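# Loop rubber band around both bench dogs with two arms

## Task

Stretch the rubber band so it wraps a single time around each of the two bench dogs. It must sit on the sides of the dogs above the board, not resting on their tops. At the end the board has to lie flat and motionless on the table.

## Robot and tools

Robot: two arms, left_arm and right_arm, on opposite sides of the table, each with a two-finger gripper. Scene frame: origin at the table centre, +z up, table surface at z = +0.020 m. left_arm's base is at (+0.045, +0.448, +0.136) m with quat_wxyz (+0.706, 0, 0, -0.709). right_arm's base is at (+0.001, -0.449, +0.072) m with quat_wxyz (+0.707, 0, 0, +0.707). Both have +z up in their own frame. The arm names do not match left/right in the images. Each arm reports its gripper pose (end_effector_position in m, end_effector_quat_wxyz, velocities in m/s and rad/s) in its own base frame, and these can be off by a few cm. Fixed cameras use the scene frame. The gripper's fingers point along its +x and close along its y. The reported position is between the fingers, 3 to 4 cm short of the tips. Only the final 1.5 cm of each inner finger face is flat.

Row format, shared by execute_actions and move: one flat list of 14 numbers, each in [-1, 1]. The first seven belong to left_arm and the last seven to right_arm. Each seven is six joint numbers and then the opening. The joint order is wrist yaw, wrist roll, elbow, waist, wrist pitch, shoulder. Joint numbers are offsets from the arm's current Joint targets as printed in the last result, not absolute angles. A value of 1.0 means 0.9615 rad for waist, shoulder and elbow, 1.713 rad for wrist pitch, 1.767 rad for wrist yaw and 1.728 rad for wrist roll. Waist and wrist roll have inverted signs, both when you send them and in every reported number. Stated ranges in the arm's own signs: waist -3.054 to 3.054, shoulder 0.000 to 3.142, elbow 0.000 to 2.356, wrist pitch -1.571 to 1.571, wrist yaw -1.571 to 1.571, wrist roll -3.142 to 3.142. For the two inverted joints, flip these limits. An action that pushes a joint more than 0.028 rad beyond its range is refused for both arms. The opening is absolute: +1 is fully open, and empty fingers close at about -0.78. Values below that down to -1 close them no further. Full open to closed takes at least about 0.6 s. To leave an arm or gripper unchanged, send 0 for its joints and repeat its current opening. Sending 0 as an opening means half open.

execute_actions(actions, cameras): actions is a list of actions. Each action is a table of up to 15 rows, and each row lasts 1/30 s. A short table keeps its last row for the remaining steps, so every action lasts 0.5 s. Within an action, every row counts from the targets as they stood when that action began. Repeating the same offset in the next action moves the joint further. An empty list just reports the state. cameras picks images: omitted, null or ["all"] gives all, [] gives none. The names are cam_head_left, cam_head_right, cam_high, cam_low, cam_left_wrist, cam_right_wrist, all 672x504.

move(target, speed, blend, opening_speed, blocking, cameras): drives all joints together along paths. target is one 14-number row or a list of up to 15 rows. Every row's offsets count from the same starting Joint targets. speed is the top rad/s of the joint with the longest way to go: 0.01 to 2, default 0.5, either one value or one per target. blend, in rad, rounds corners at intermediate targets. opening_speed (0.2 or more per second) ramps the fingers. Otherwise the openings are applied at the start, or when the arm reaches each later target, and the arms pause there. With blocking=false the call returns early and the move keeps running. The result ends with a move: line, showing for example done, off_target, moving, held or fault, plus limits=held and the farthest-off joints. Paths do not avoid obstacles or the other arm.

wait(seconds 0 to 10, cameras) lets the scene run while the commands hold. stop(cameras) brakes a running move. zoom_image(camera, region [x0, y0, x1, y1] in pixels, at most 504x504) enlarges part of a camera's latest image. finished_scene(scene) ends the current scene, given its number, and cannot be undone. Do this only when the band stays in place on its own.

Reading results: Joint positions and Joint velocities list each arm's joints in the order above, then the finger gap (0.080 m when fully open). Joint targets are the base that the next offsets count from. grip_measured uses the same scale as the opening command. To grip, command about 0.08 below the reading at first contact for full force, or less below for a gentler grip. grip_effort_n is motor effort, with negative meaning closing, and it is not the pad force. Torque lines include gravity and offsets. External torques estimate outside pushes. Other lines: "joint sent to its limit", "joint command not followed" (the clearance check changed the targets), blocked (an object stopped the arm), MOTOR HOT and fault lines.

Cautions: a joint's per-step lead is limited, and a gripper cannot jump more than 70 mm, so big offsets take several actions. Contact torque at the load limits (waist 16.8, shoulder 20.8, elbow 20.8, wrist pitch 5.49, wrist yaw 5.47, wrist roll 5.13 N m) stops that arm for 10 s. Holding loads, long reach or pushing against things heats motors, and at 95 °C the arm is held or goes limp. Avoid dropping or flinging the band, releasing it while it moves, hitting hard, arms colliding, and anything leaving the table. Objects may get brief random tugs. Simulation time keeps passing while you think.

Each tool is called after ">>>" in YAML: its name, and indented under it one key for each argument.

## Session

>>> execute_actions:
  actions: []

Scene clock: 0.00 s.
left_arm: end_effector_position=(+0.2724, +0.1218, +0.1277) grip_measured=-0.767 grip_effort_n=n/a end_effector_quat_wxyz=(+0.823, -0.040, +0.567, -0.012) | right_arm: end_effector_position=(+0.3503, -0.2164, +0.2439) grip_measured=+0.573 grip_effort_n=n/a end_effector_quat_wxyz=(+0.904, +0.052, +0.417, +0.079)
Joint names: [wrist yaw, wrist roll, elbow, waist, wrist pitch, shoulder]
Joint positions: left_arm=[0.242 -0.467 1.072 -0.542 -0.917 1.441 0] | right_arm=[-0.615 0.671 1.787 0.766 -1.142 1.798 0.061]
Joint velocities: within noise
Joint torques (N m): no reading
External joint torques (N m): no reading
Heat: left arm: hottest wrist yaw 36 °C (+0.0 °C/min); right arm: hottest wrist yaw 35 °C (+0.0 °C/min).
Joint targets: left_arm=[0.243 -0.467 1.073 -0.542 -0.916 1.441] | right_arm=[-0.616 0.671 1.787 0.766 -1.142 1.799]
Tool commands: left_gripper/opening=-0.766996 right_gripper/opening=+0.572685

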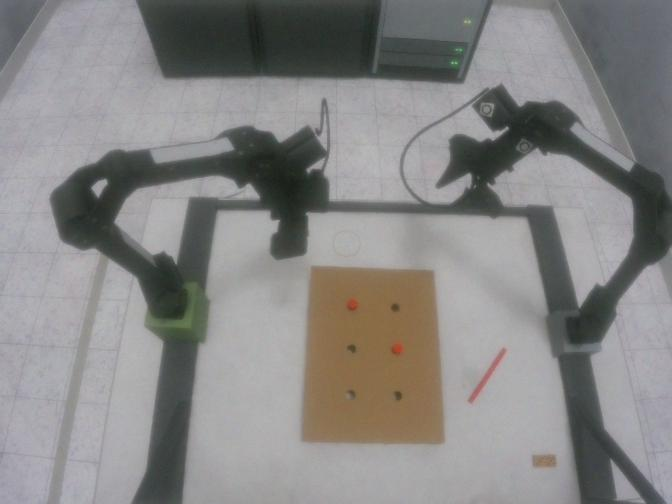

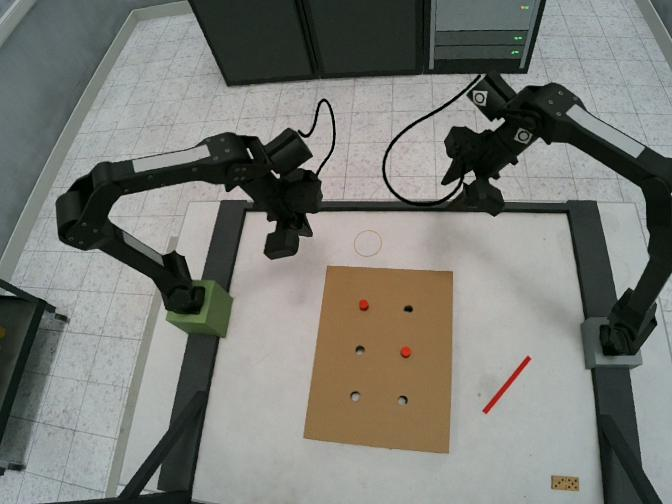

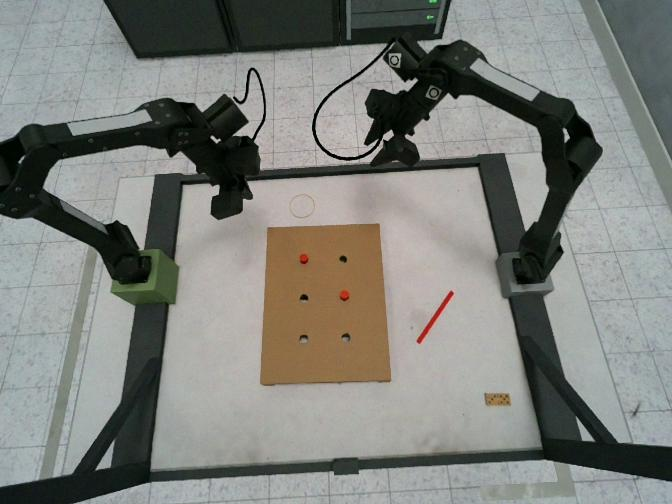

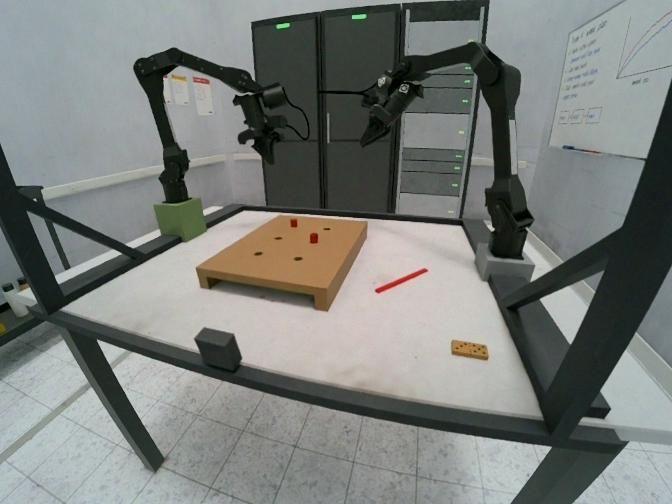

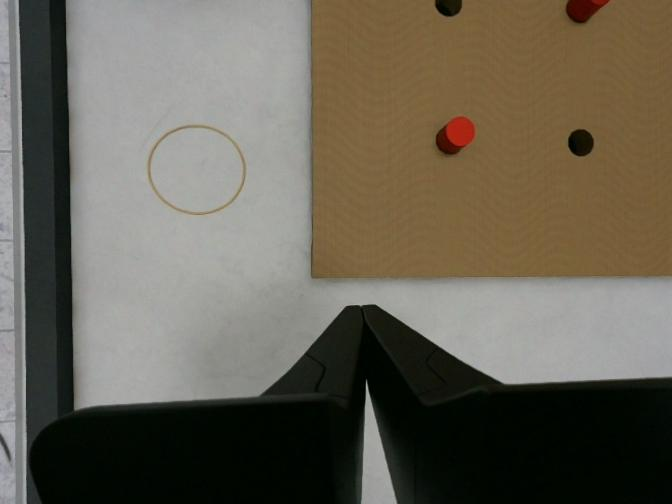

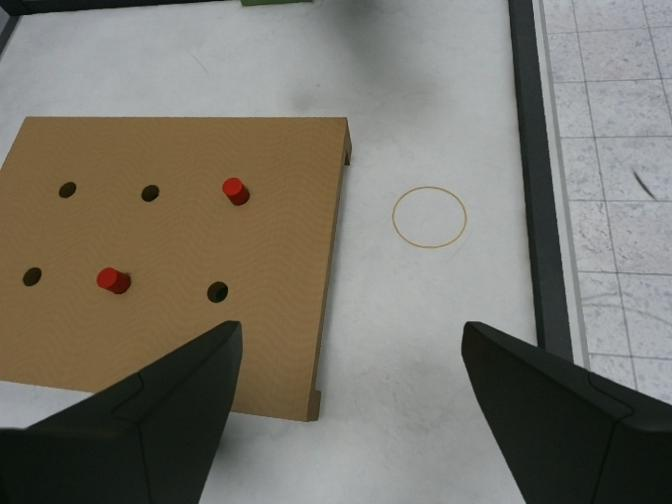

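>>> zoom_image:
  camera: "cam_low"
  region: [180, 40, 420, 240]

>>> zoom_image:
  camera: "cam_right_wrist"
  region: [0, 90, 504, 420]

>>> zoom_image:
  camera: "cam_high"
  region: [160, 60, 460, 360]

Scaled by 2.100 from the camera's 672x504 image, which has a finer 960x720 frame.

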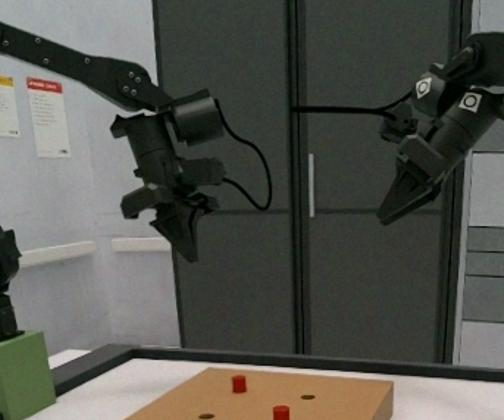

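Scaled by 1.000.

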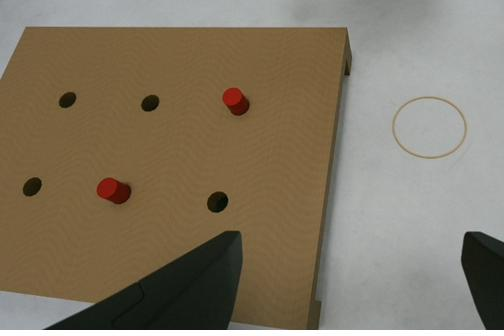

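Scaled by 1.680 from the camera's 672x504 image, which has a finer 960x720 frame.

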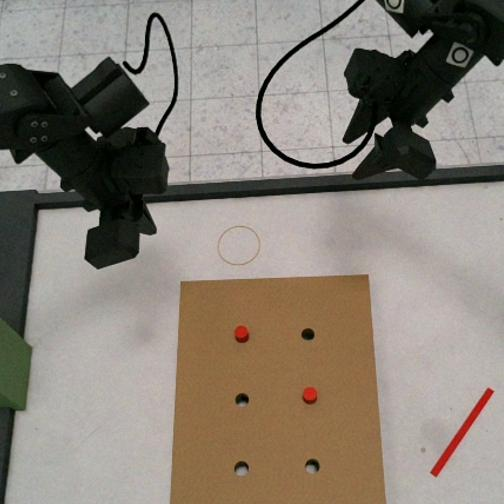

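>>> move:
  target: [-0.1375,0.513,0.4056,0.151,0.0175,0.734,-0.2,0,0,0,0,0,0,0.573]
  cameras: ["cam_high","cam_left_wrist","cam_head_right","cam_low"]

Scene clock: 126.57 s.
left_arm: end_effector_position=(+0.3590, +0.1504, +0.0007) grip_measured=-0.204 grip_effort_n=18.8 end_effector_quat_wxyz=(+0.649, -0.283, +0.649, +0.278) | right_arm: end_effector_position=(+0.3503, -0.2164, +0.2439) grip_measured=+0.573 grip_effort_n=3.5 end_effector_quat_wxyz=(+0.904, +0.052, +0.417, +0.079)
Joint names: [wrist yaw, wrist roll, elbow, waist, wrist pitch, shoulder]
Joint positions: left_arm=[0.006 0.416 1.453 -0.399 -0.888 2.134 0.026] | right_arm=[-0.615 0.671 1.787 0.766 -1.142 1.798 0.061]
Joint velocities: within noise
Joint torques (N m): left_arm=[-0.23 0.08 7.13 0.19 0.29 -8.6] | right_arm=[-0.48 0.01 6.86 -0.02 0.87 -9.84]
External joint torques (N m): left_arm=[-0.21 0.08 1.89 0.18 -0.05 0.73] | right_arm=[-0.09 0 0.53 0.03 -0.1 -1.73]
Heat: left arm: hottest wrist pitch 36 °C (+0.0 °C/min); right arm: hottest shoulder 43 °C (+3.0 °C/min).
Joint targets: left_arm=[0.000 0.419 1.463 -0.397 -0.886 2.146] | right_arm=[-0.616 0.671 1.787 0.766 -1.142 1.799]
move: done
Images, in order (width x height): cam_head_right 672x504, cam_high 672x504, cam_low 672x504, cam_left_wrist 672x504.

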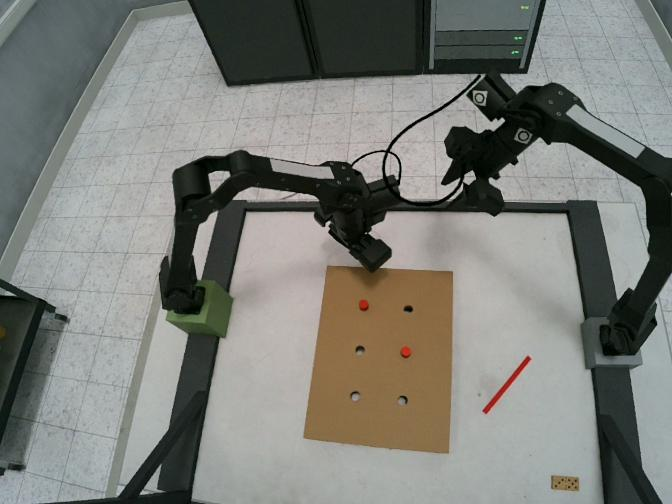

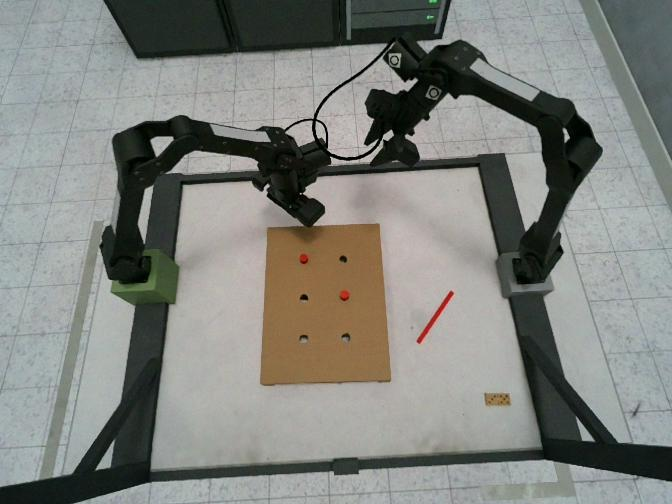

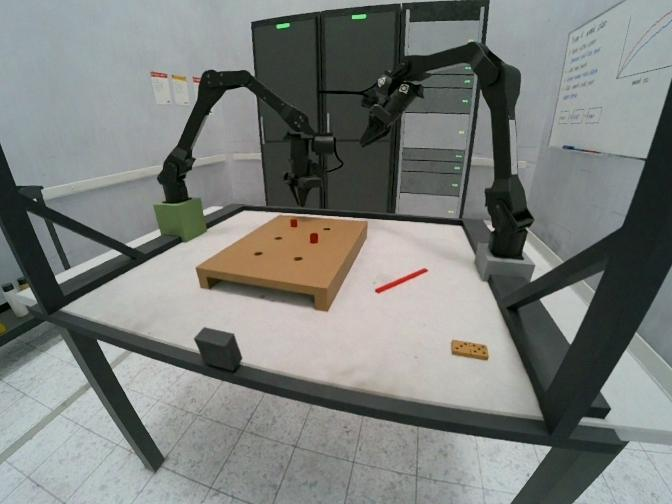

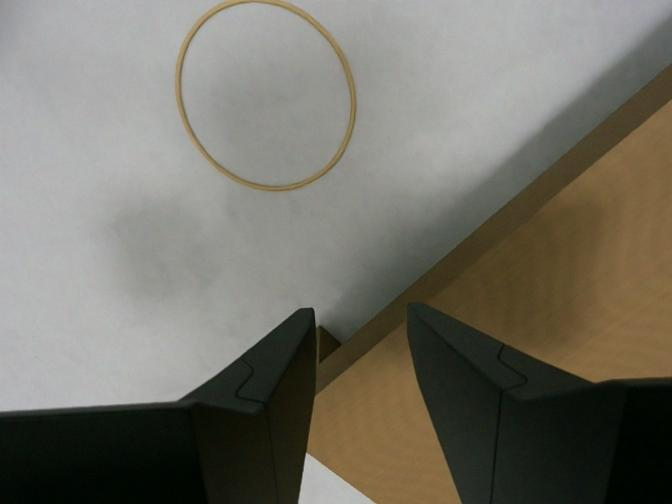

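>>> move:
  target: [0,-0.023,0.26,-0.0464,-0.0315,0.2055,-0.2,0,0,0,0,0,0,0.573]
  cameras: ["cam_left_wrist","cam_right_wrist"]

Scene clock: 156.87 s.
left_arm: end_effector_position=(+0.3953, +0.1850, -0.0184) grip_measured=-0.204 grip_effort_n=18.8 end_effector_quat_wxyz=(+0.650, -0.284, +0.646, +0.281) | right_arm: end_effector_position=(+0.3503, -0.2164, +0.2439) grip_measured=+0.573 grip_effort_n=2.6 end_effector_quat_wxyz=(+0.904, +0.052, +0.417, +0.079)
Joint names: [wrist yaw, wrist roll, elbow, waist, wrist pitch, shoulder]
Joint positions: left_arm=[0.005 0.383 1.702 -0.44 -0.938 2.33 0.026] | right_arm=[-0.615 0.671 1.787 0.766 -1.142 1.798 0.061]
Joint velocities: within noise
Joint torques (N m): left_arm=[-0.23 -0.14 7.37 -0.14 0.01 -9.73] | right_arm=[-0.48 0 6.86 -0.03 0.88 -9.83]
External joint torques (N m): left_arm=[-0.21 -0.14 1.92 -0.17 -0.34 1.05] | right_arm=[-0.11 0 0.56 0 -0.09 -1.78]
Heat: left arm: hottest shoulder 38 °C (+4.0 °C/min); right arm: hottest shoulder 43 °C (+1.0 °C/min).
Joint targets: left_arm=[-0.001 0.379 1.713 -0.441 -0.940 2.344] | right_arm=[-0.616 0.671 1.787 0.766 -1.142 1.799]
move: done
Images, in order (width x height): cam_left_wrist 672x504, cam_right_wrist 672x504.

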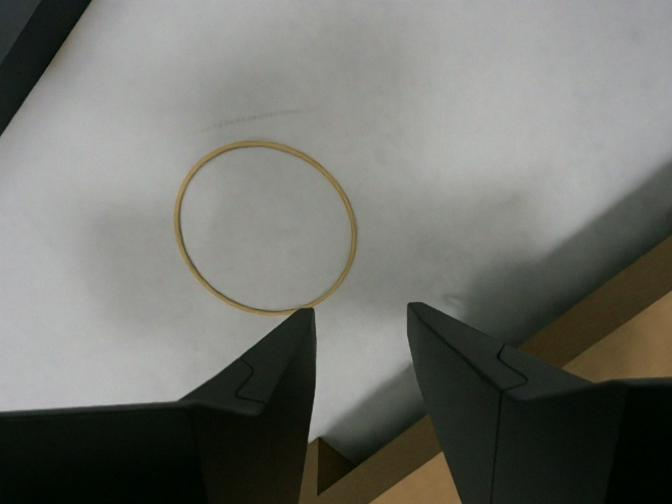

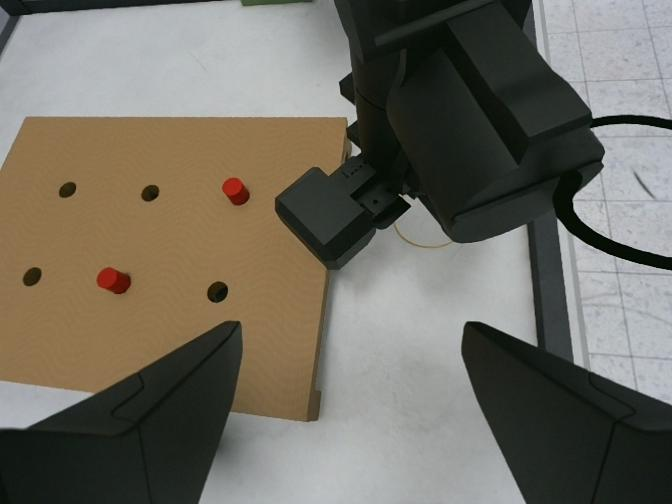

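>>> move:
  target: [0,0,-0.0397,0,0.052,0.0525,-0.2,0,0,0,0,0,0,0.573]
  cameras: ["cam_left_wrist"]

Scene clock: 169.93 s.
left_arm: end_effector_position=(+0.3999, +0.1872, -0.0446) grip_measured=-0.204 grip_effort_n=18.8 end_effector_quat_wxyz=(+0.655, -0.284, +0.642, +0.281) | right_arm: end_effector_position=(+0.3503, -0.2164, +0.2439) grip_measured=+0.573 grip_effort_n=3.5 end_effector_quat_wxyz=(+0.904, +0.052, +0.417, +0.079)
Joint names: [wrist yaw, wrist roll, elbow, waist, wrist pitch, shoulder]
Joint positions: left_arm=[0.005 0.382 1.684 -0.44 -0.854 2.382 0.026] | right_arm=[-0.615 0.671 1.787 0.766 -1.142 1.798 0.061]
Joint velocities: within noise
Joint torques (N m): left_arm=[-0.22 -0.13 4.9 -0.14 0.36 -10.1] | right_arm=[-0.48 0.02 6.88 -0.07 0.87 -9.8]
External joint torques (N m): left_arm=[-0.2 -0.13 -0.34 -0.12 0 0.74] | right_arm=[-0.1 0.02 0.54 -0.1 -0.1 -1.7]
Heat: left arm: hottest shoulder 38 °C (+4.0 °C/min); right arm: hottest shoulder 44 °C (+2.0 °C/min).
Joint targets: left_arm=[-0.001 0.379 1.675 -0.441 -0.851 2.394] | right_arm=[-0.616 0.671 1.787 0.766 -1.142 1.799]
move: done
Images, in order (width x height): cam_left_wrist 672x504.

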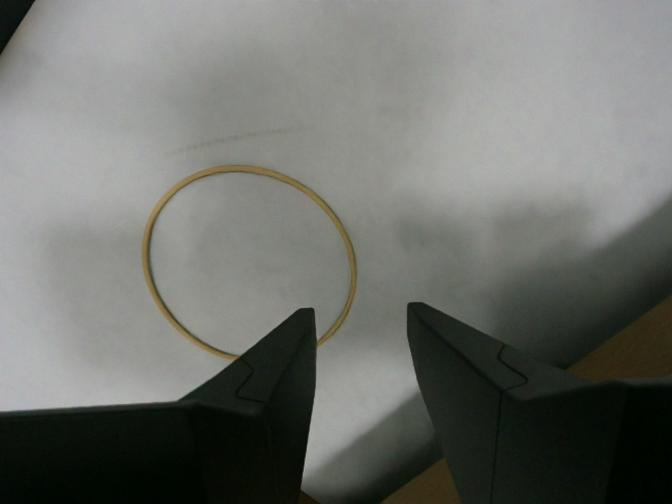

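>>> move:
  target: [0,-0.002,0.0183,-0.006,0.0257,0.0648,-0.2,0,0,0,0,0,0,0.573]
  cameras: ["cam_left_wrist"]
  speed: 0.1

Scene clock: 193.30 s.
left_arm: end_effector_position=(+0.3990, +0.1888, -0.0703) grip_measured=-0.204 grip_effort_n=18.8 end_effector_quat_wxyz=(+0.649, -0.285, +0.648, +0.281) | right_arm: end_effector_position=(+0.3503, -0.2164, +0.2439) grip_measured=+0.573 grip_effort_n=3.5 end_effector_quat_wxyz=(+0.904, +0.052, +0.417, +0.079)
Joint names: [wrist yaw, wrist roll, elbow, waist, wrist pitch, shoulder]
Joint positions: left_arm=[0.005 0.379 1.684 -0.444 -0.81 2.443 0.026] | right_arm=[-0.615 0.671 1.787 0.766 -1.142 1.798 0.061]
Joint velocities: within noise
Joint torques (N m): left_arm=[-0.22 -0.14 6.86 -0.33 0.33 -10.09] | right_arm=[-0.49 0.01 6.88 0 0.85 -9.82]
External joint torques (N m): left_arm=[-0.2 -0.14 1.73 -0.27 -0.02 0.95] | right_arm=[-0.1 0 0.56 0.01 -0.11 -1.74]
Heat: left arm: hottest shoulder 44 °C (+9.1 °C/min); right arm: hottest shoulder 44 °C (+1.0 °C/min).
Joint targets: left_arm=[-0.001 0.376 1.693 -0.447 -0.807 2.457] | right_arm=[-0.616 0.671 1.787 0.766 -1.142 1.799]
move: done
Images, in order (width x height): cam_left_wrist 672x504.

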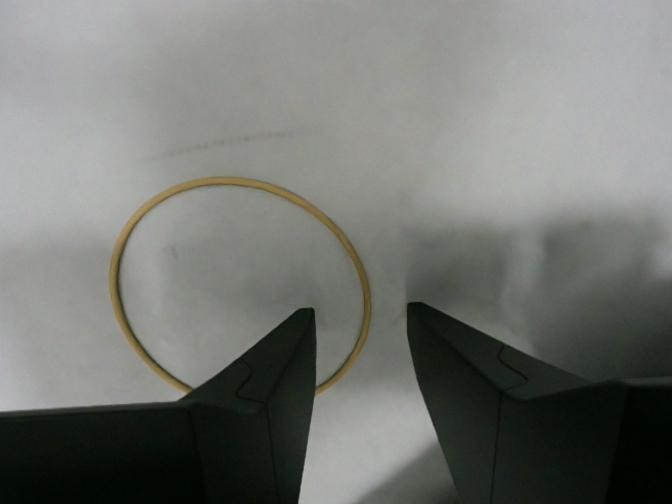

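>>> move:
  target: [0,-0.002,0.0236,-0.0032,-0.0012,0.0214,-0.2,0,0,0,0,0,0,0.573]
  cameras: ["cam_left_wrist"]
  speed: 0.05

Scene clock: 203.53 s.
left_arm: end_effector_position=(+0.4022, +0.1916, -0.0732) grip_measured=-0.204 grip_effort_n=18.8 end_effector_quat_wxyz=(+0.650, -0.285, +0.647, +0.281) | right_arm: end_effector_position=(+0.3503, -0.2164, +0.2439) grip_measured=+0.573 grip_effort_n=3.5 end_effector_quat_wxyz=(+0.904, +0.052, +0.417, +0.079)
Joint names: [wrist yaw, wrist roll, elbow, waist, wrist pitch, shoulder]
Joint positions: left_arm=[0.005 0.376 1.705 -0.446 -0.81 2.461 0.026] | right_arm=[-0.615 0.671 1.787 0.766 -1.142 1.798 0.061]
Joint velocities: within noise
Joint torques (N m): left_arm=[-0.25 -0.14 6.97 -0.35 0.21 -9.9] | right_arm=[-0.48 0.02 6.9 -0.04 0.85 -9.79]
External joint torques (N m): left_arm=[-0.24 -0.14 1.86 -0.47 -0.14 1.19] | right_arm=[-0.1 0.01 0.56 -0.1 -0.13 -1.7]
Heat: left arm: hottest shoulder 44 °C (+8.1 °C/min); right arm: hottest shoulder 44 °C (+1.0 °C/min).
Joint targets: left_arm=[-0.001 0.372 1.715 -0.450 -0.809 2.478] | right_arm=[-0.616 0.671 1.787 0.766 -1.142 1.799]
move: done
Images, in order (width x height): cam_left_wrist 672x504.

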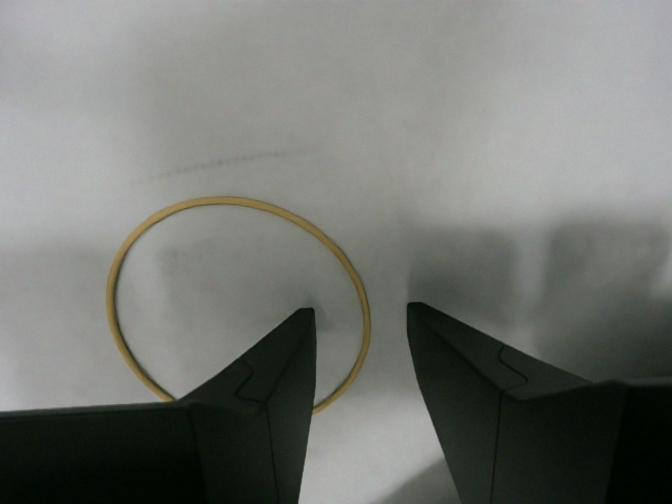

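>>> move:
  target: [0,0,0,0,0.004,0.0073,-0.2,0,0,0,0,0,0,0.573]
  cameras: ["cam_left_wrist"]
  speed: 0.05

>>> move:
  target: [0,0,0,0,0,0,-0.9,0,0,0,0,0,0,0.573]
  cameras: ["cam_left_wrist"]
  opening_speed: 0.5

Scene clock: 211.23 s.
left_arm: end_effector_position=(+0.4022, +0.1916, -0.0737) grip_measured=-0.204 grip_effort_n=18.4 end_effector_quat_wxyz=(+0.649, -0.285, +0.647, +0.281) | right_arm: end_effector_position=(+0.3503, -0.2164, +0.2439) grip_measured=+0.573 grip_effort_n=3.5 end_effector_quat_wxyz=(+0.904, +0.052, +0.417, +0.079)
Joint names: [wrist yaw, wrist roll, elbow, waist, wrist pitch, shoulder]
Joint positions: left_arm=[0.005 0.376 1.706 -0.446 -0.81 2.463 0.026] | right_arm=[-0.615 0.671 1.787 0.766 -1.142 1.798 0.061]
Joint velocities: within noise
Joint torques (N m): left_arm=[-0.23 -0.14 6.86 -0.29 0.66 -9.23] | right_arm=[-0.48 0.03 6.89 0.03 0.87 -9.81]
External joint torques (N m): left_arm=[-0.21 -0.14 1.81 -0.29 0.33 1.86] | right_arm=[-0.1 0.02 0.58 0.02 -0.1 -1.75]
Heat: left arm: hottest shoulder 45 °C (+8.1 °C/min); right arm: hottest shoulder 44 °C (+1.0 °C/min).
Joint targets: left_arm=[-0.001 0.373 1.715 -0.450 -0.802 2.484] | right_arm=[-0.616 0.671 1.787 0.766 -1.142 1.799]
move: done
Images, in order (width x height): cam_left_wrist 672x504.

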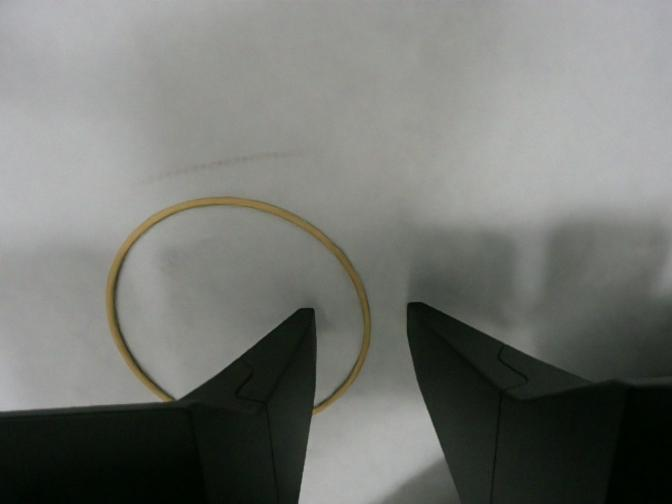

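Scene clock: 212.83 s.
left_arm: end_effector_position=(+0.4032, +0.1937, -0.0736) grip_measured=-0.769 grip_effort_n=-83.5 end_effector_quat_wxyz=(+0.651, -0.284, +0.644, +0.282) | right_arm: end_effector_position=(+0.3503, -0.2164, +0.2439) grip_measured=+0.573 grip_effort_n=3.0 end_effector_quat_wxyz=(+0.904, +0.052, +0.417, +0.079)
Joint names: [wrist yaw, wrist roll, elbow, waist, wrist pitch, shoulder]
Joint positions: left_arm=[0.003 0.376 1.709 -0.449 -0.806 2.464 0] | right_arm=[-0.615 0.671 1.787 0.766 -1.142 1.798 0.061]
Joint velocities: within noise
Joint torques (N m): left_arm=[-0.14 -0.12 6.54 -0.12 0.37 -9.42] | right_arm=[-0.48 0 6.84 -0.06 0.87 -9.84]
External joint torques (N m): left_arm=[-0.12 -0.12 1.42 -0.2 0.01 1.69] | right_arm=[-0.1 -0.01 0.56 -0.02 -0.09 -1.84]
Heat: left arm: hottest shoulder 44 °C (+7.0 °C/min); right arm: hottest shoulder 44 °C (+1.0 °C/min).
Joint targets: left_arm=[0.000 0.372 1.715 -0.450 -0.802 2.485] | right_arm=[-0.616 0.671 1.787 0.766 -1.142 1.799]
move: done
Images, in order (width x height): cam_left_wrist 672x504.

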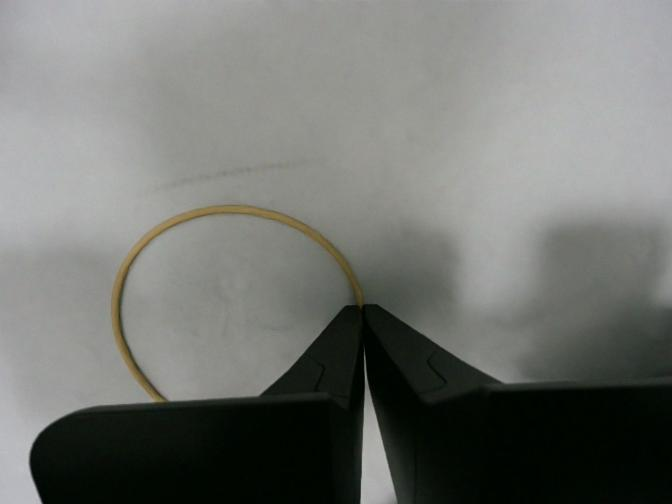

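>>> move:
  target: [0,0,0,0,-0.07,-0.125,-0.9,0,0,0,0,0,0,0.573]
  speed: 0.2
  cameras: ["cam_left_wrist","cam_right_wrist","cam_low"]

Scene clock: 218.63 s.
left_arm: end_effector_position=(+0.3937, +0.1892, -0.0358) grip_measured=-0.769 grip_effort_n=-83.5 end_effector_quat_wxyz=(+0.643, -0.285, +0.653, +0.282) | right_arm: end_effector_position=(+0.3503, -0.2164, +0.2439) grip_measured=+0.573 grip_effort_n=3.0 end_effector_quat_wxyz=(+0.904, +0.052, +0.417, +0.079)
Joint names: [wrist yaw, wrist roll, elbow, waist, wrist pitch, shoulder]
Joint positions: left_arm=[0.003 0.376 1.71 -0.449 -0.92 2.376 0] | right_arm=[-0.615 0.671 1.787 0.766 -1.142 1.798 0.061]
Joint velocities: within noise
Joint torques (N m): left_arm=[-0.13 -0.13 6.52 -0.07 -0.02 -12.92] | right_arm=[-0.5 0.01 6.88 -0.01 0.85 -9.83]
External joint torques (N m): left_arm=[-0.11 -0.13 1.26 -0.07 -0.32 -2.09] | right_arm=[-0.12 0.01 0.6 0.05 -0.11 -1.82]
Heat: left arm: hottest shoulder 43 °C (+5.0 °C/min); right arm: hottest shoulder 44 °C (+1.0 °C/min).
Joint targets: left_arm=[0.000 0.373 1.715 -0.450 -0.922 2.364] | right_arm=[-0.616 0.671 1.787 0.766 -1.142 1.799]
move: done
Images, in order (width x height): cam_low 672x504, cam_left_wrist 672x504, cam_right_wrist 672x504.

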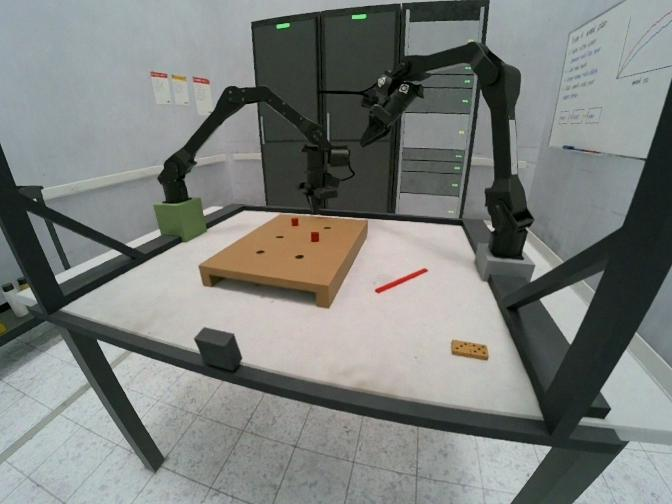

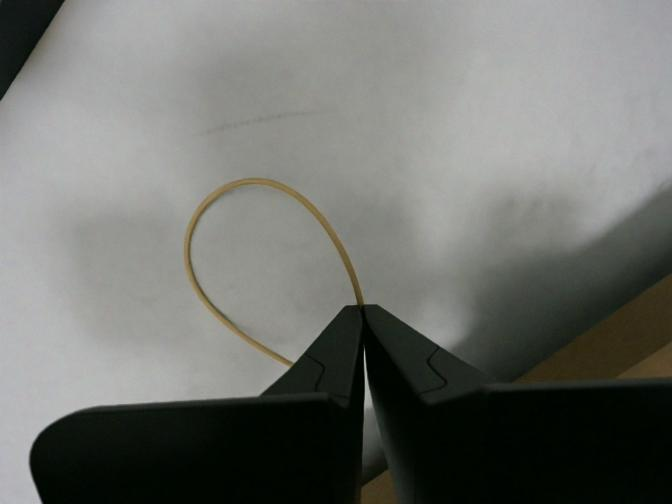

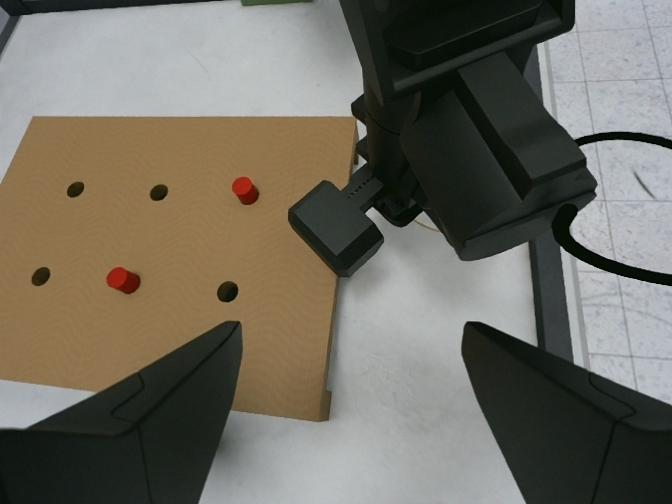

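>>> move:
  target:
    - [0,0,0.3707,0,-0.25,-0.0743,-0.9,0,0,0,0,0,0,0.573]
    - [0,0.102,-0.193,0.186,-0.1384,-0.4395,-0.9,0,0,0,0,0,0,0.573]
  blend: 0.05
  cameras: ["cam_left_wrist","cam_right_wrist","cam_low","cam_high"]

Scene clock: 243.83 s.
left_arm: end_effector_position=(+0.3528, +0.0982, +0.0866) grip_measured=-0.769 grip_effort_n=-83.5 end_effector_quat_wxyz=(+0.647, -0.282, +0.650, +0.280) | right_arm: end_effector_position=(+0.3503, -0.2164, +0.2439) grip_measured=+0.573 grip_effort_n=3.0 end_effector_quat_wxyz=(+0.904, +0.052, +0.417, +0.079)
Joint names: [wrist yaw, wrist roll, elbow, waist, wrist pitch, shoulder]
Joint positions: left_arm=[0.003 0.546 1.541 -0.273 -1.162 1.954 0] | right_arm=[-0.615 0.671 1.787 0.766 -1.142 1.798 0.061]
Joint velocities: within noise
Joint torques (N m): left_arm=[-0.16 0.09 5.19 0.12 0.33 -10.72] | right_arm=[-0.5 0 6.83 -0.06 0.87 -9.84]
External joint torques (N m): left_arm=[-0.13 0.1 -0.55 0.13 0 -2.06] | right_arm=[-0.12 -0.01 0.53 -0.06 -0.1 -1.8]
Heat: left arm: hottest shoulder 49 °C (+7.0 °C/min); right arm: hottest shoulder 45 °C (+1.0 °C/min).
Joint targets: left_arm=[0.000 0.549 1.530 -0.271 -1.159 1.942] | right_arm=[-0.616 0.671 1.787 0.766 -1.142 1.799]
move: done
Images, in order (width x height): cam_high 672x504, cam_low 672x504, cam_left_wrist 672x504, cam_right_wrist 672x504.

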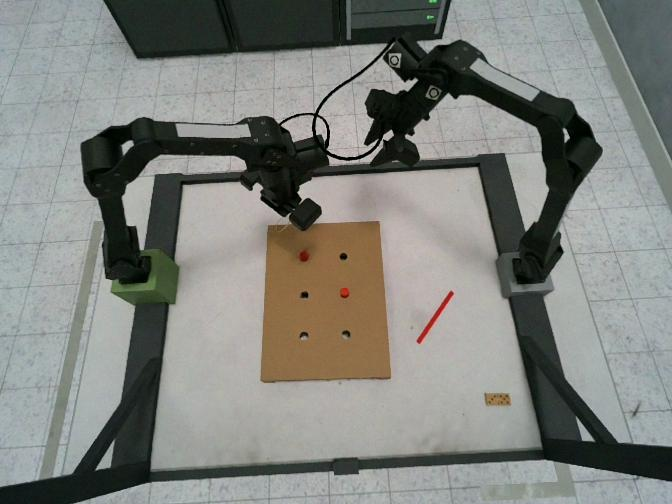

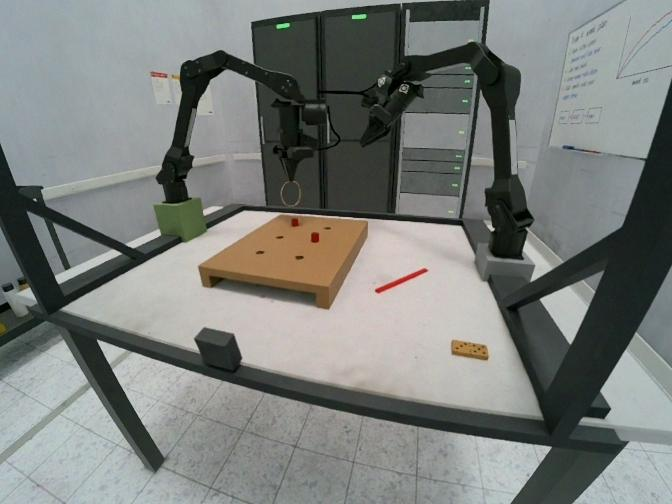

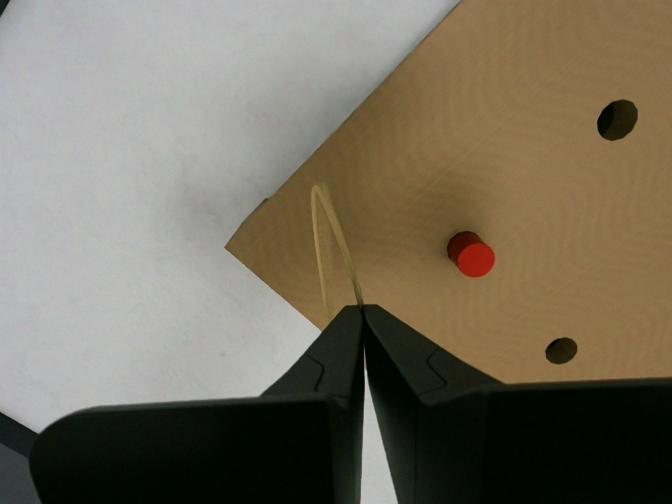

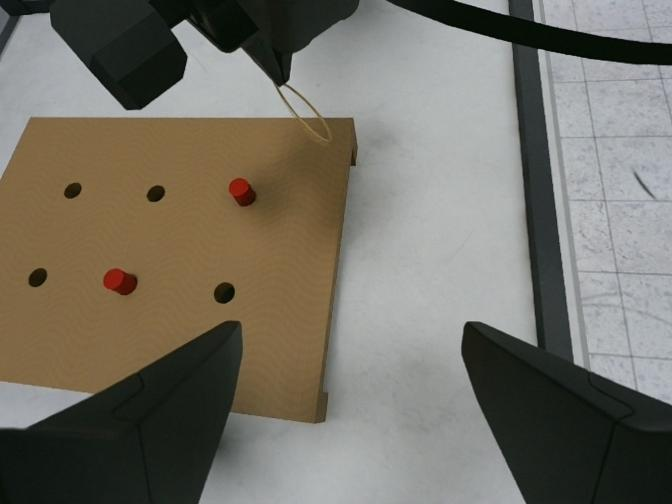

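>>> move:
  target: [0,0.047,-0.1887,0.0842,0.1162,0.0181,-0.9,0,0,0,0,0,0,0.573]
  speed: 0.3
  cameras: ["cam_left_wrist","cam_right_wrist","cam_low"]

>>> zoom_image:
  camera: "cam_low"
  region: [200, 120, 400, 270]

Scene clock: 262.67 s.
left_arm: end_effector_position=(+0.3515, +0.0679, +0.0431) grip_measured=-0.769 grip_effort_n=-83.5 end_effector_quat_wxyz=(+0.653, -0.284, +0.644, +0.279) | right_arm: end_effector_position=(+0.3503, -0.2164, +0.2439) grip_measured=+0.573 grip_effort_n=2.6 end_effector_quat_wxyz=(+0.904, +0.052, +0.417, +0.079)
Joint names: [wrist yaw, wrist roll, elbow, waist, wrist pitch, shoulder]
Joint positions: left_arm=[0.003 0.627 1.359 -0.192 -0.963 1.952 0] | right_arm=[-0.615 0.671 1.787 0.766 -1.142 1.798 0.061]
Joint velocities: within noise
Joint torques (N m): left_arm=[-0.16 0.11 4.91 0.15 0.33 -8.21] | right_arm=[-0.49 0.03 6.89 -0.06 0.86 -9.83]
External joint torques (N m): left_arm=[-0.13 0.11 -0.47 0.2 0 0.04] | right_arm=[-0.12 0.02 0.59 -0.13 -0.11 -1.82]
Heat: left arm: hottest shoulder 45 °C (+1.0 °C/min); right arm: hottest shoulder 45 °C (+1.0 °C/min).
Joint targets: left_arm=[0.000 0.630 1.348 -0.190 -0.960 1.959] | right_arm=[-0.616 0.671 1.787 0.766 -1.142 1.799]
move: done
Images, in order (width x height): cam_low 672x504, cam_left_wrist 672x504, cam_right_wrist 672x504.

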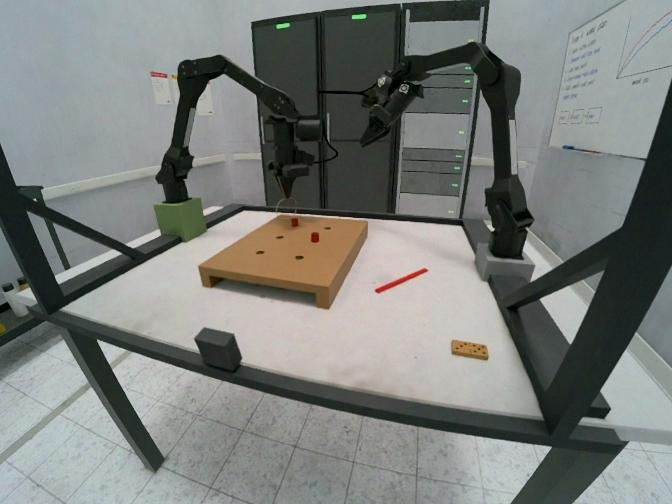

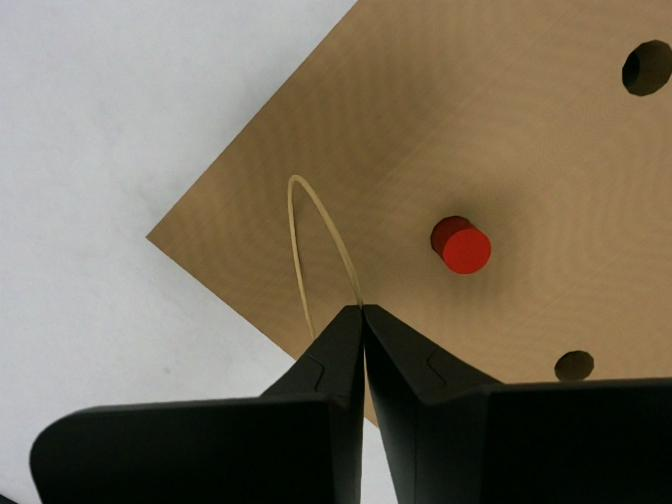

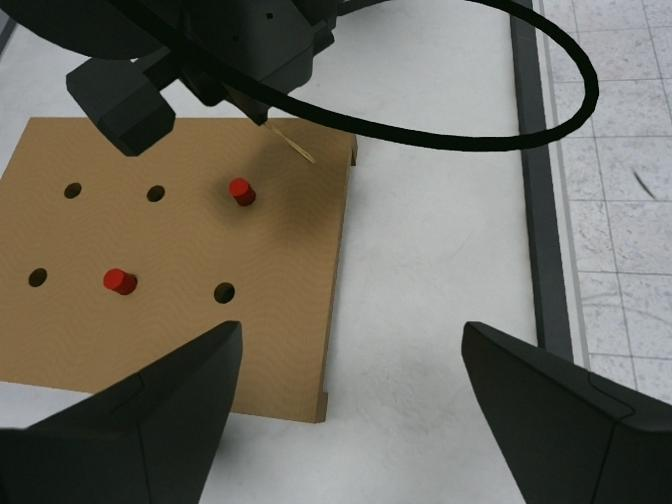

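Scaled by 2.520 from the camera's 672x504 image, which has a finer 960x720 frame.

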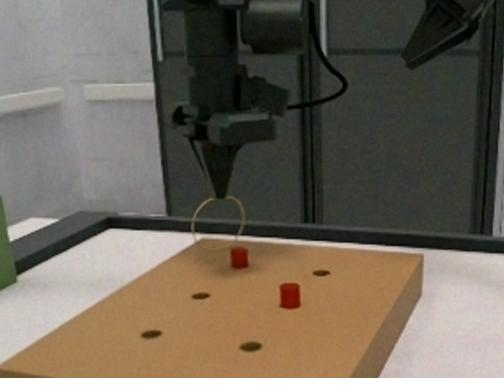

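>>> move:
  target:
    - [0,0,-0.0269,0,0.0257,0.0184,-0.9,0,0,0,0,0,0,0.573]
    - [0,0.0538,0.1278,0.0968,-0.0035,0.1219,-0.9,0,0,0,0,0,0,0.573]
  speed: 0.15
  cameras: ["cam_left_wrist","cam_right_wrist","cam_low"]

>>> zoom_image:
  camera: "cam_low"
  region: [200, 120, 400, 270]

Scene clock: 282.00 s.
left_arm: end_effector_position=(+0.3796, +0.0373, +0.0283) grip_measured=-0.769 grip_effort_n=-83.5 end_effector_quat_wxyz=(+0.649, -0.283, +0.648, +0.280) | right_arm: end_effector_position=(+0.3503, -0.2164, +0.2439) grip_measured=+0.573 grip_effort_n=3.0 end_effector_quat_wxyz=(+0.904, +0.052, +0.417, +0.079)
Joint names: [wrist yaw, wrist roll, elbow, waist, wrist pitch, shoulder]
Joint positions: left_arm=[0.003 0.72 1.46 -0.099 -0.964 2.064 0] | right_arm=[-0.615 0.671 1.787 0.766 -1.142 1.798 0.061]
Joint velocities: within noise
Joint torques (N m): left_arm=[-0.14 0.12 7.42 0.22 -0.02 -8.33] | right_arm=[-0.48 -0.01 6.84 -0.06 0.88 -9.76]
External joint torques (N m): left_arm=[-0.12 0.13 1.99 0.17 -0.36 0.74] | right_arm=[-0.1 -0.02 0.6 -0.07 -0.08 -1.81]
Heat: left arm: hottest shoulder 43 °C (-1.0 °C/min); right arm: hottest shoulder 46 °C (+1.0 °C/min).
Joint targets: left_arm=[0.000 0.723 1.471 -0.097 -0.966 2.076] | right_arm=[-0.616 0.671 1.787 0.766 -1.142 1.799]
move: done
Images, in order (width x height): cam_low 672x504, cam_left_wrist 672x504, cam_right_wrist 672x504.

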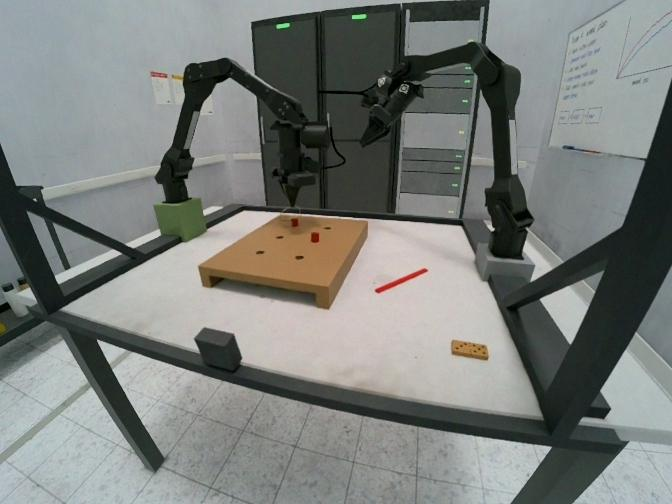

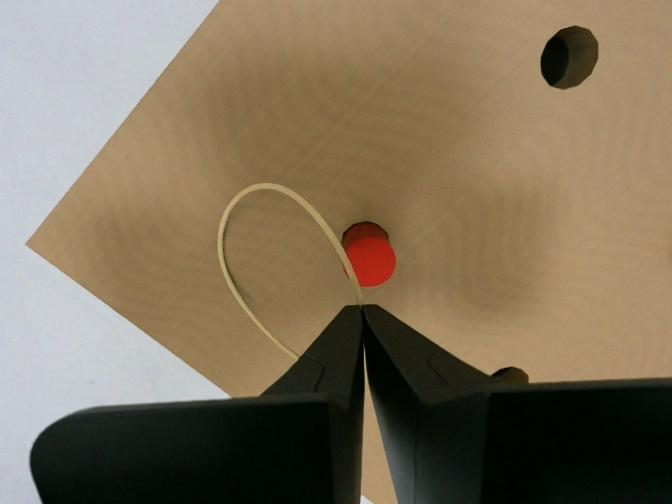

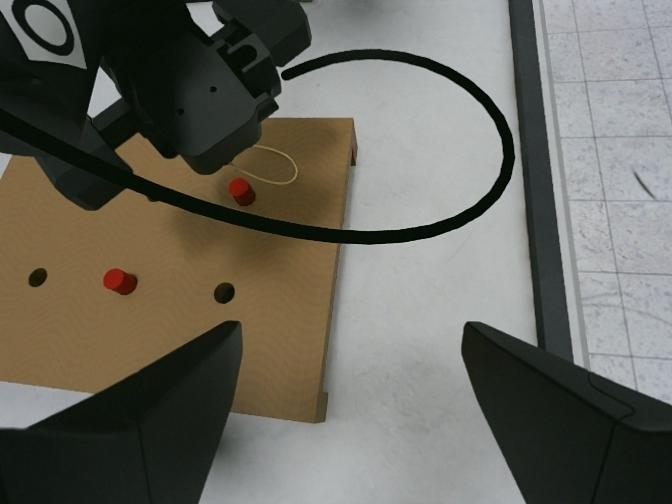

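Scaled by 2.520 from the camera's 672x504 image, which has a finer 960x720 frame.

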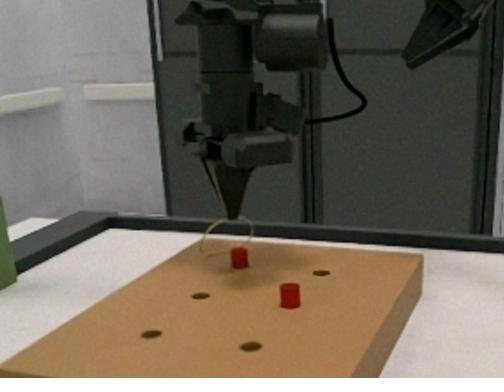

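>>> move:
  target: [0,0.0561,0.2355,0.1009,-0.0496,0.1473,-0.9,0,0,0,0,0,0,0.573]
  speed: 0.15
  cameras: ["cam_left_wrist","cam_right_wrist","cam_low"]

>>> zoom_image:
  camera: "cam_low"
  region: [200, 120, 400, 270]

Scene clock: 296.00 s.
left_arm: end_effector_position=(+0.4199, +0.0003, +0.0290) grip_measured=-0.769 grip_effort_n=-83.5 end_effector_quat_wxyz=(+0.650, -0.283, +0.648, +0.280) | right_arm: end_effector_position=(+0.3503, -0.2164, +0.2439) grip_measured=+0.573 grip_effort_n=2.6 end_effector_quat_wxyz=(+0.904, +0.052, +0.417, +0.079)
Joint names: [wrist yaw, wrist roll, elbow, waist, wrist pitch, shoulder]
Joint positions: left_arm=[0.003 0.817 1.687 -0.002 -1.049 2.204 0] | right_arm=[-0.615 0.671 1.787 0.766 -1.142 1.798 0.061]
Joint velocities: within noise
Joint torques (N m): left_arm=[-0.18 0.09 7.58 0.09 -0.05 -9.24] | right_arm=[-0.49 0.02 6.87 -0.02 0.87 -9.76]
External joint torques (N m): left_arm=[-0.14 0.09 1.99 0.1 -0.37 0.97] | right_arm=[-0.11 0.01 0.56 -0.03 -0.1 -1.7]
Heat: left arm: hottest shoulder 42 °C (-5.0 °C/min); right arm: hottest shoulder 46 °C (+1.0 °C/min).
Joint targets: left_arm=[0.000 0.820 1.698 0.000 -1.051 2.218] | right_arm=[-0.616 0.671 1.787 0.766 -1.142 1.799]
move: done
Images, in order (width x height): cam_low 672x504, cam_left_wrist 672x504, cam_right_wrist 672x504.

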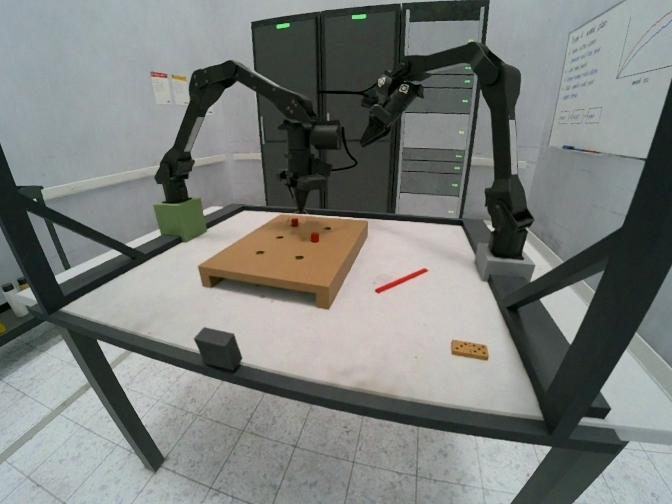

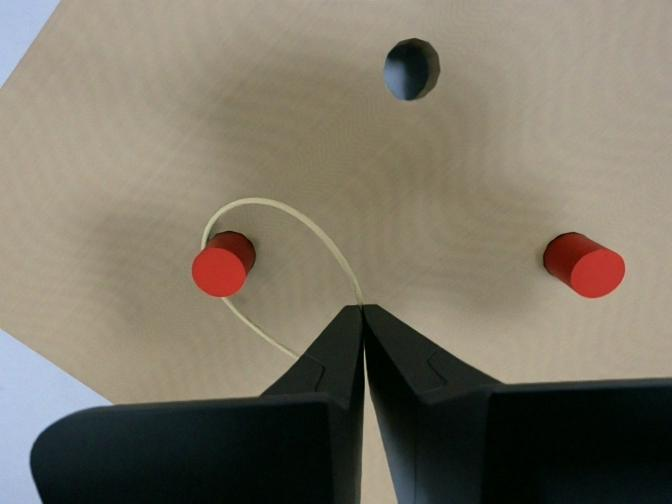

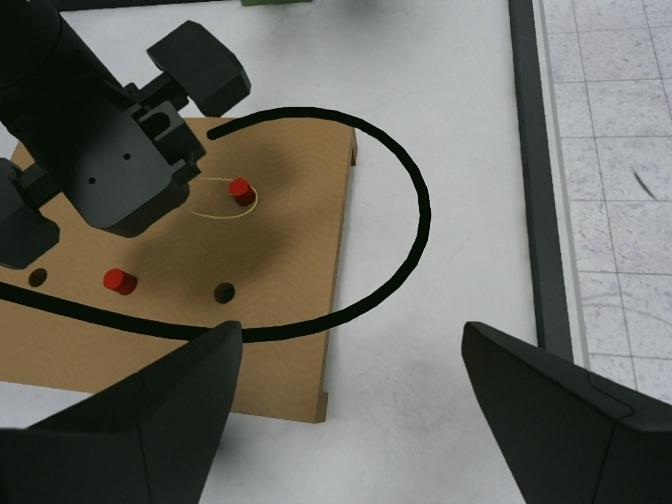

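Scaled by 2.520 from the camera's 672x504 image, which has a finer 960x720 frame.

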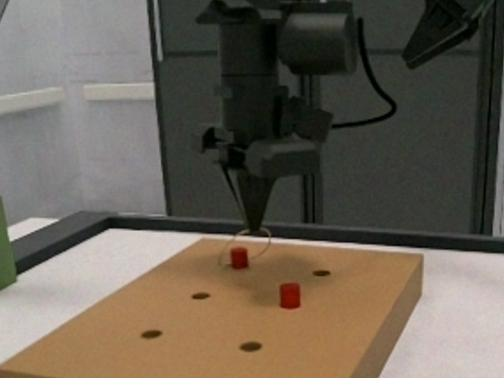

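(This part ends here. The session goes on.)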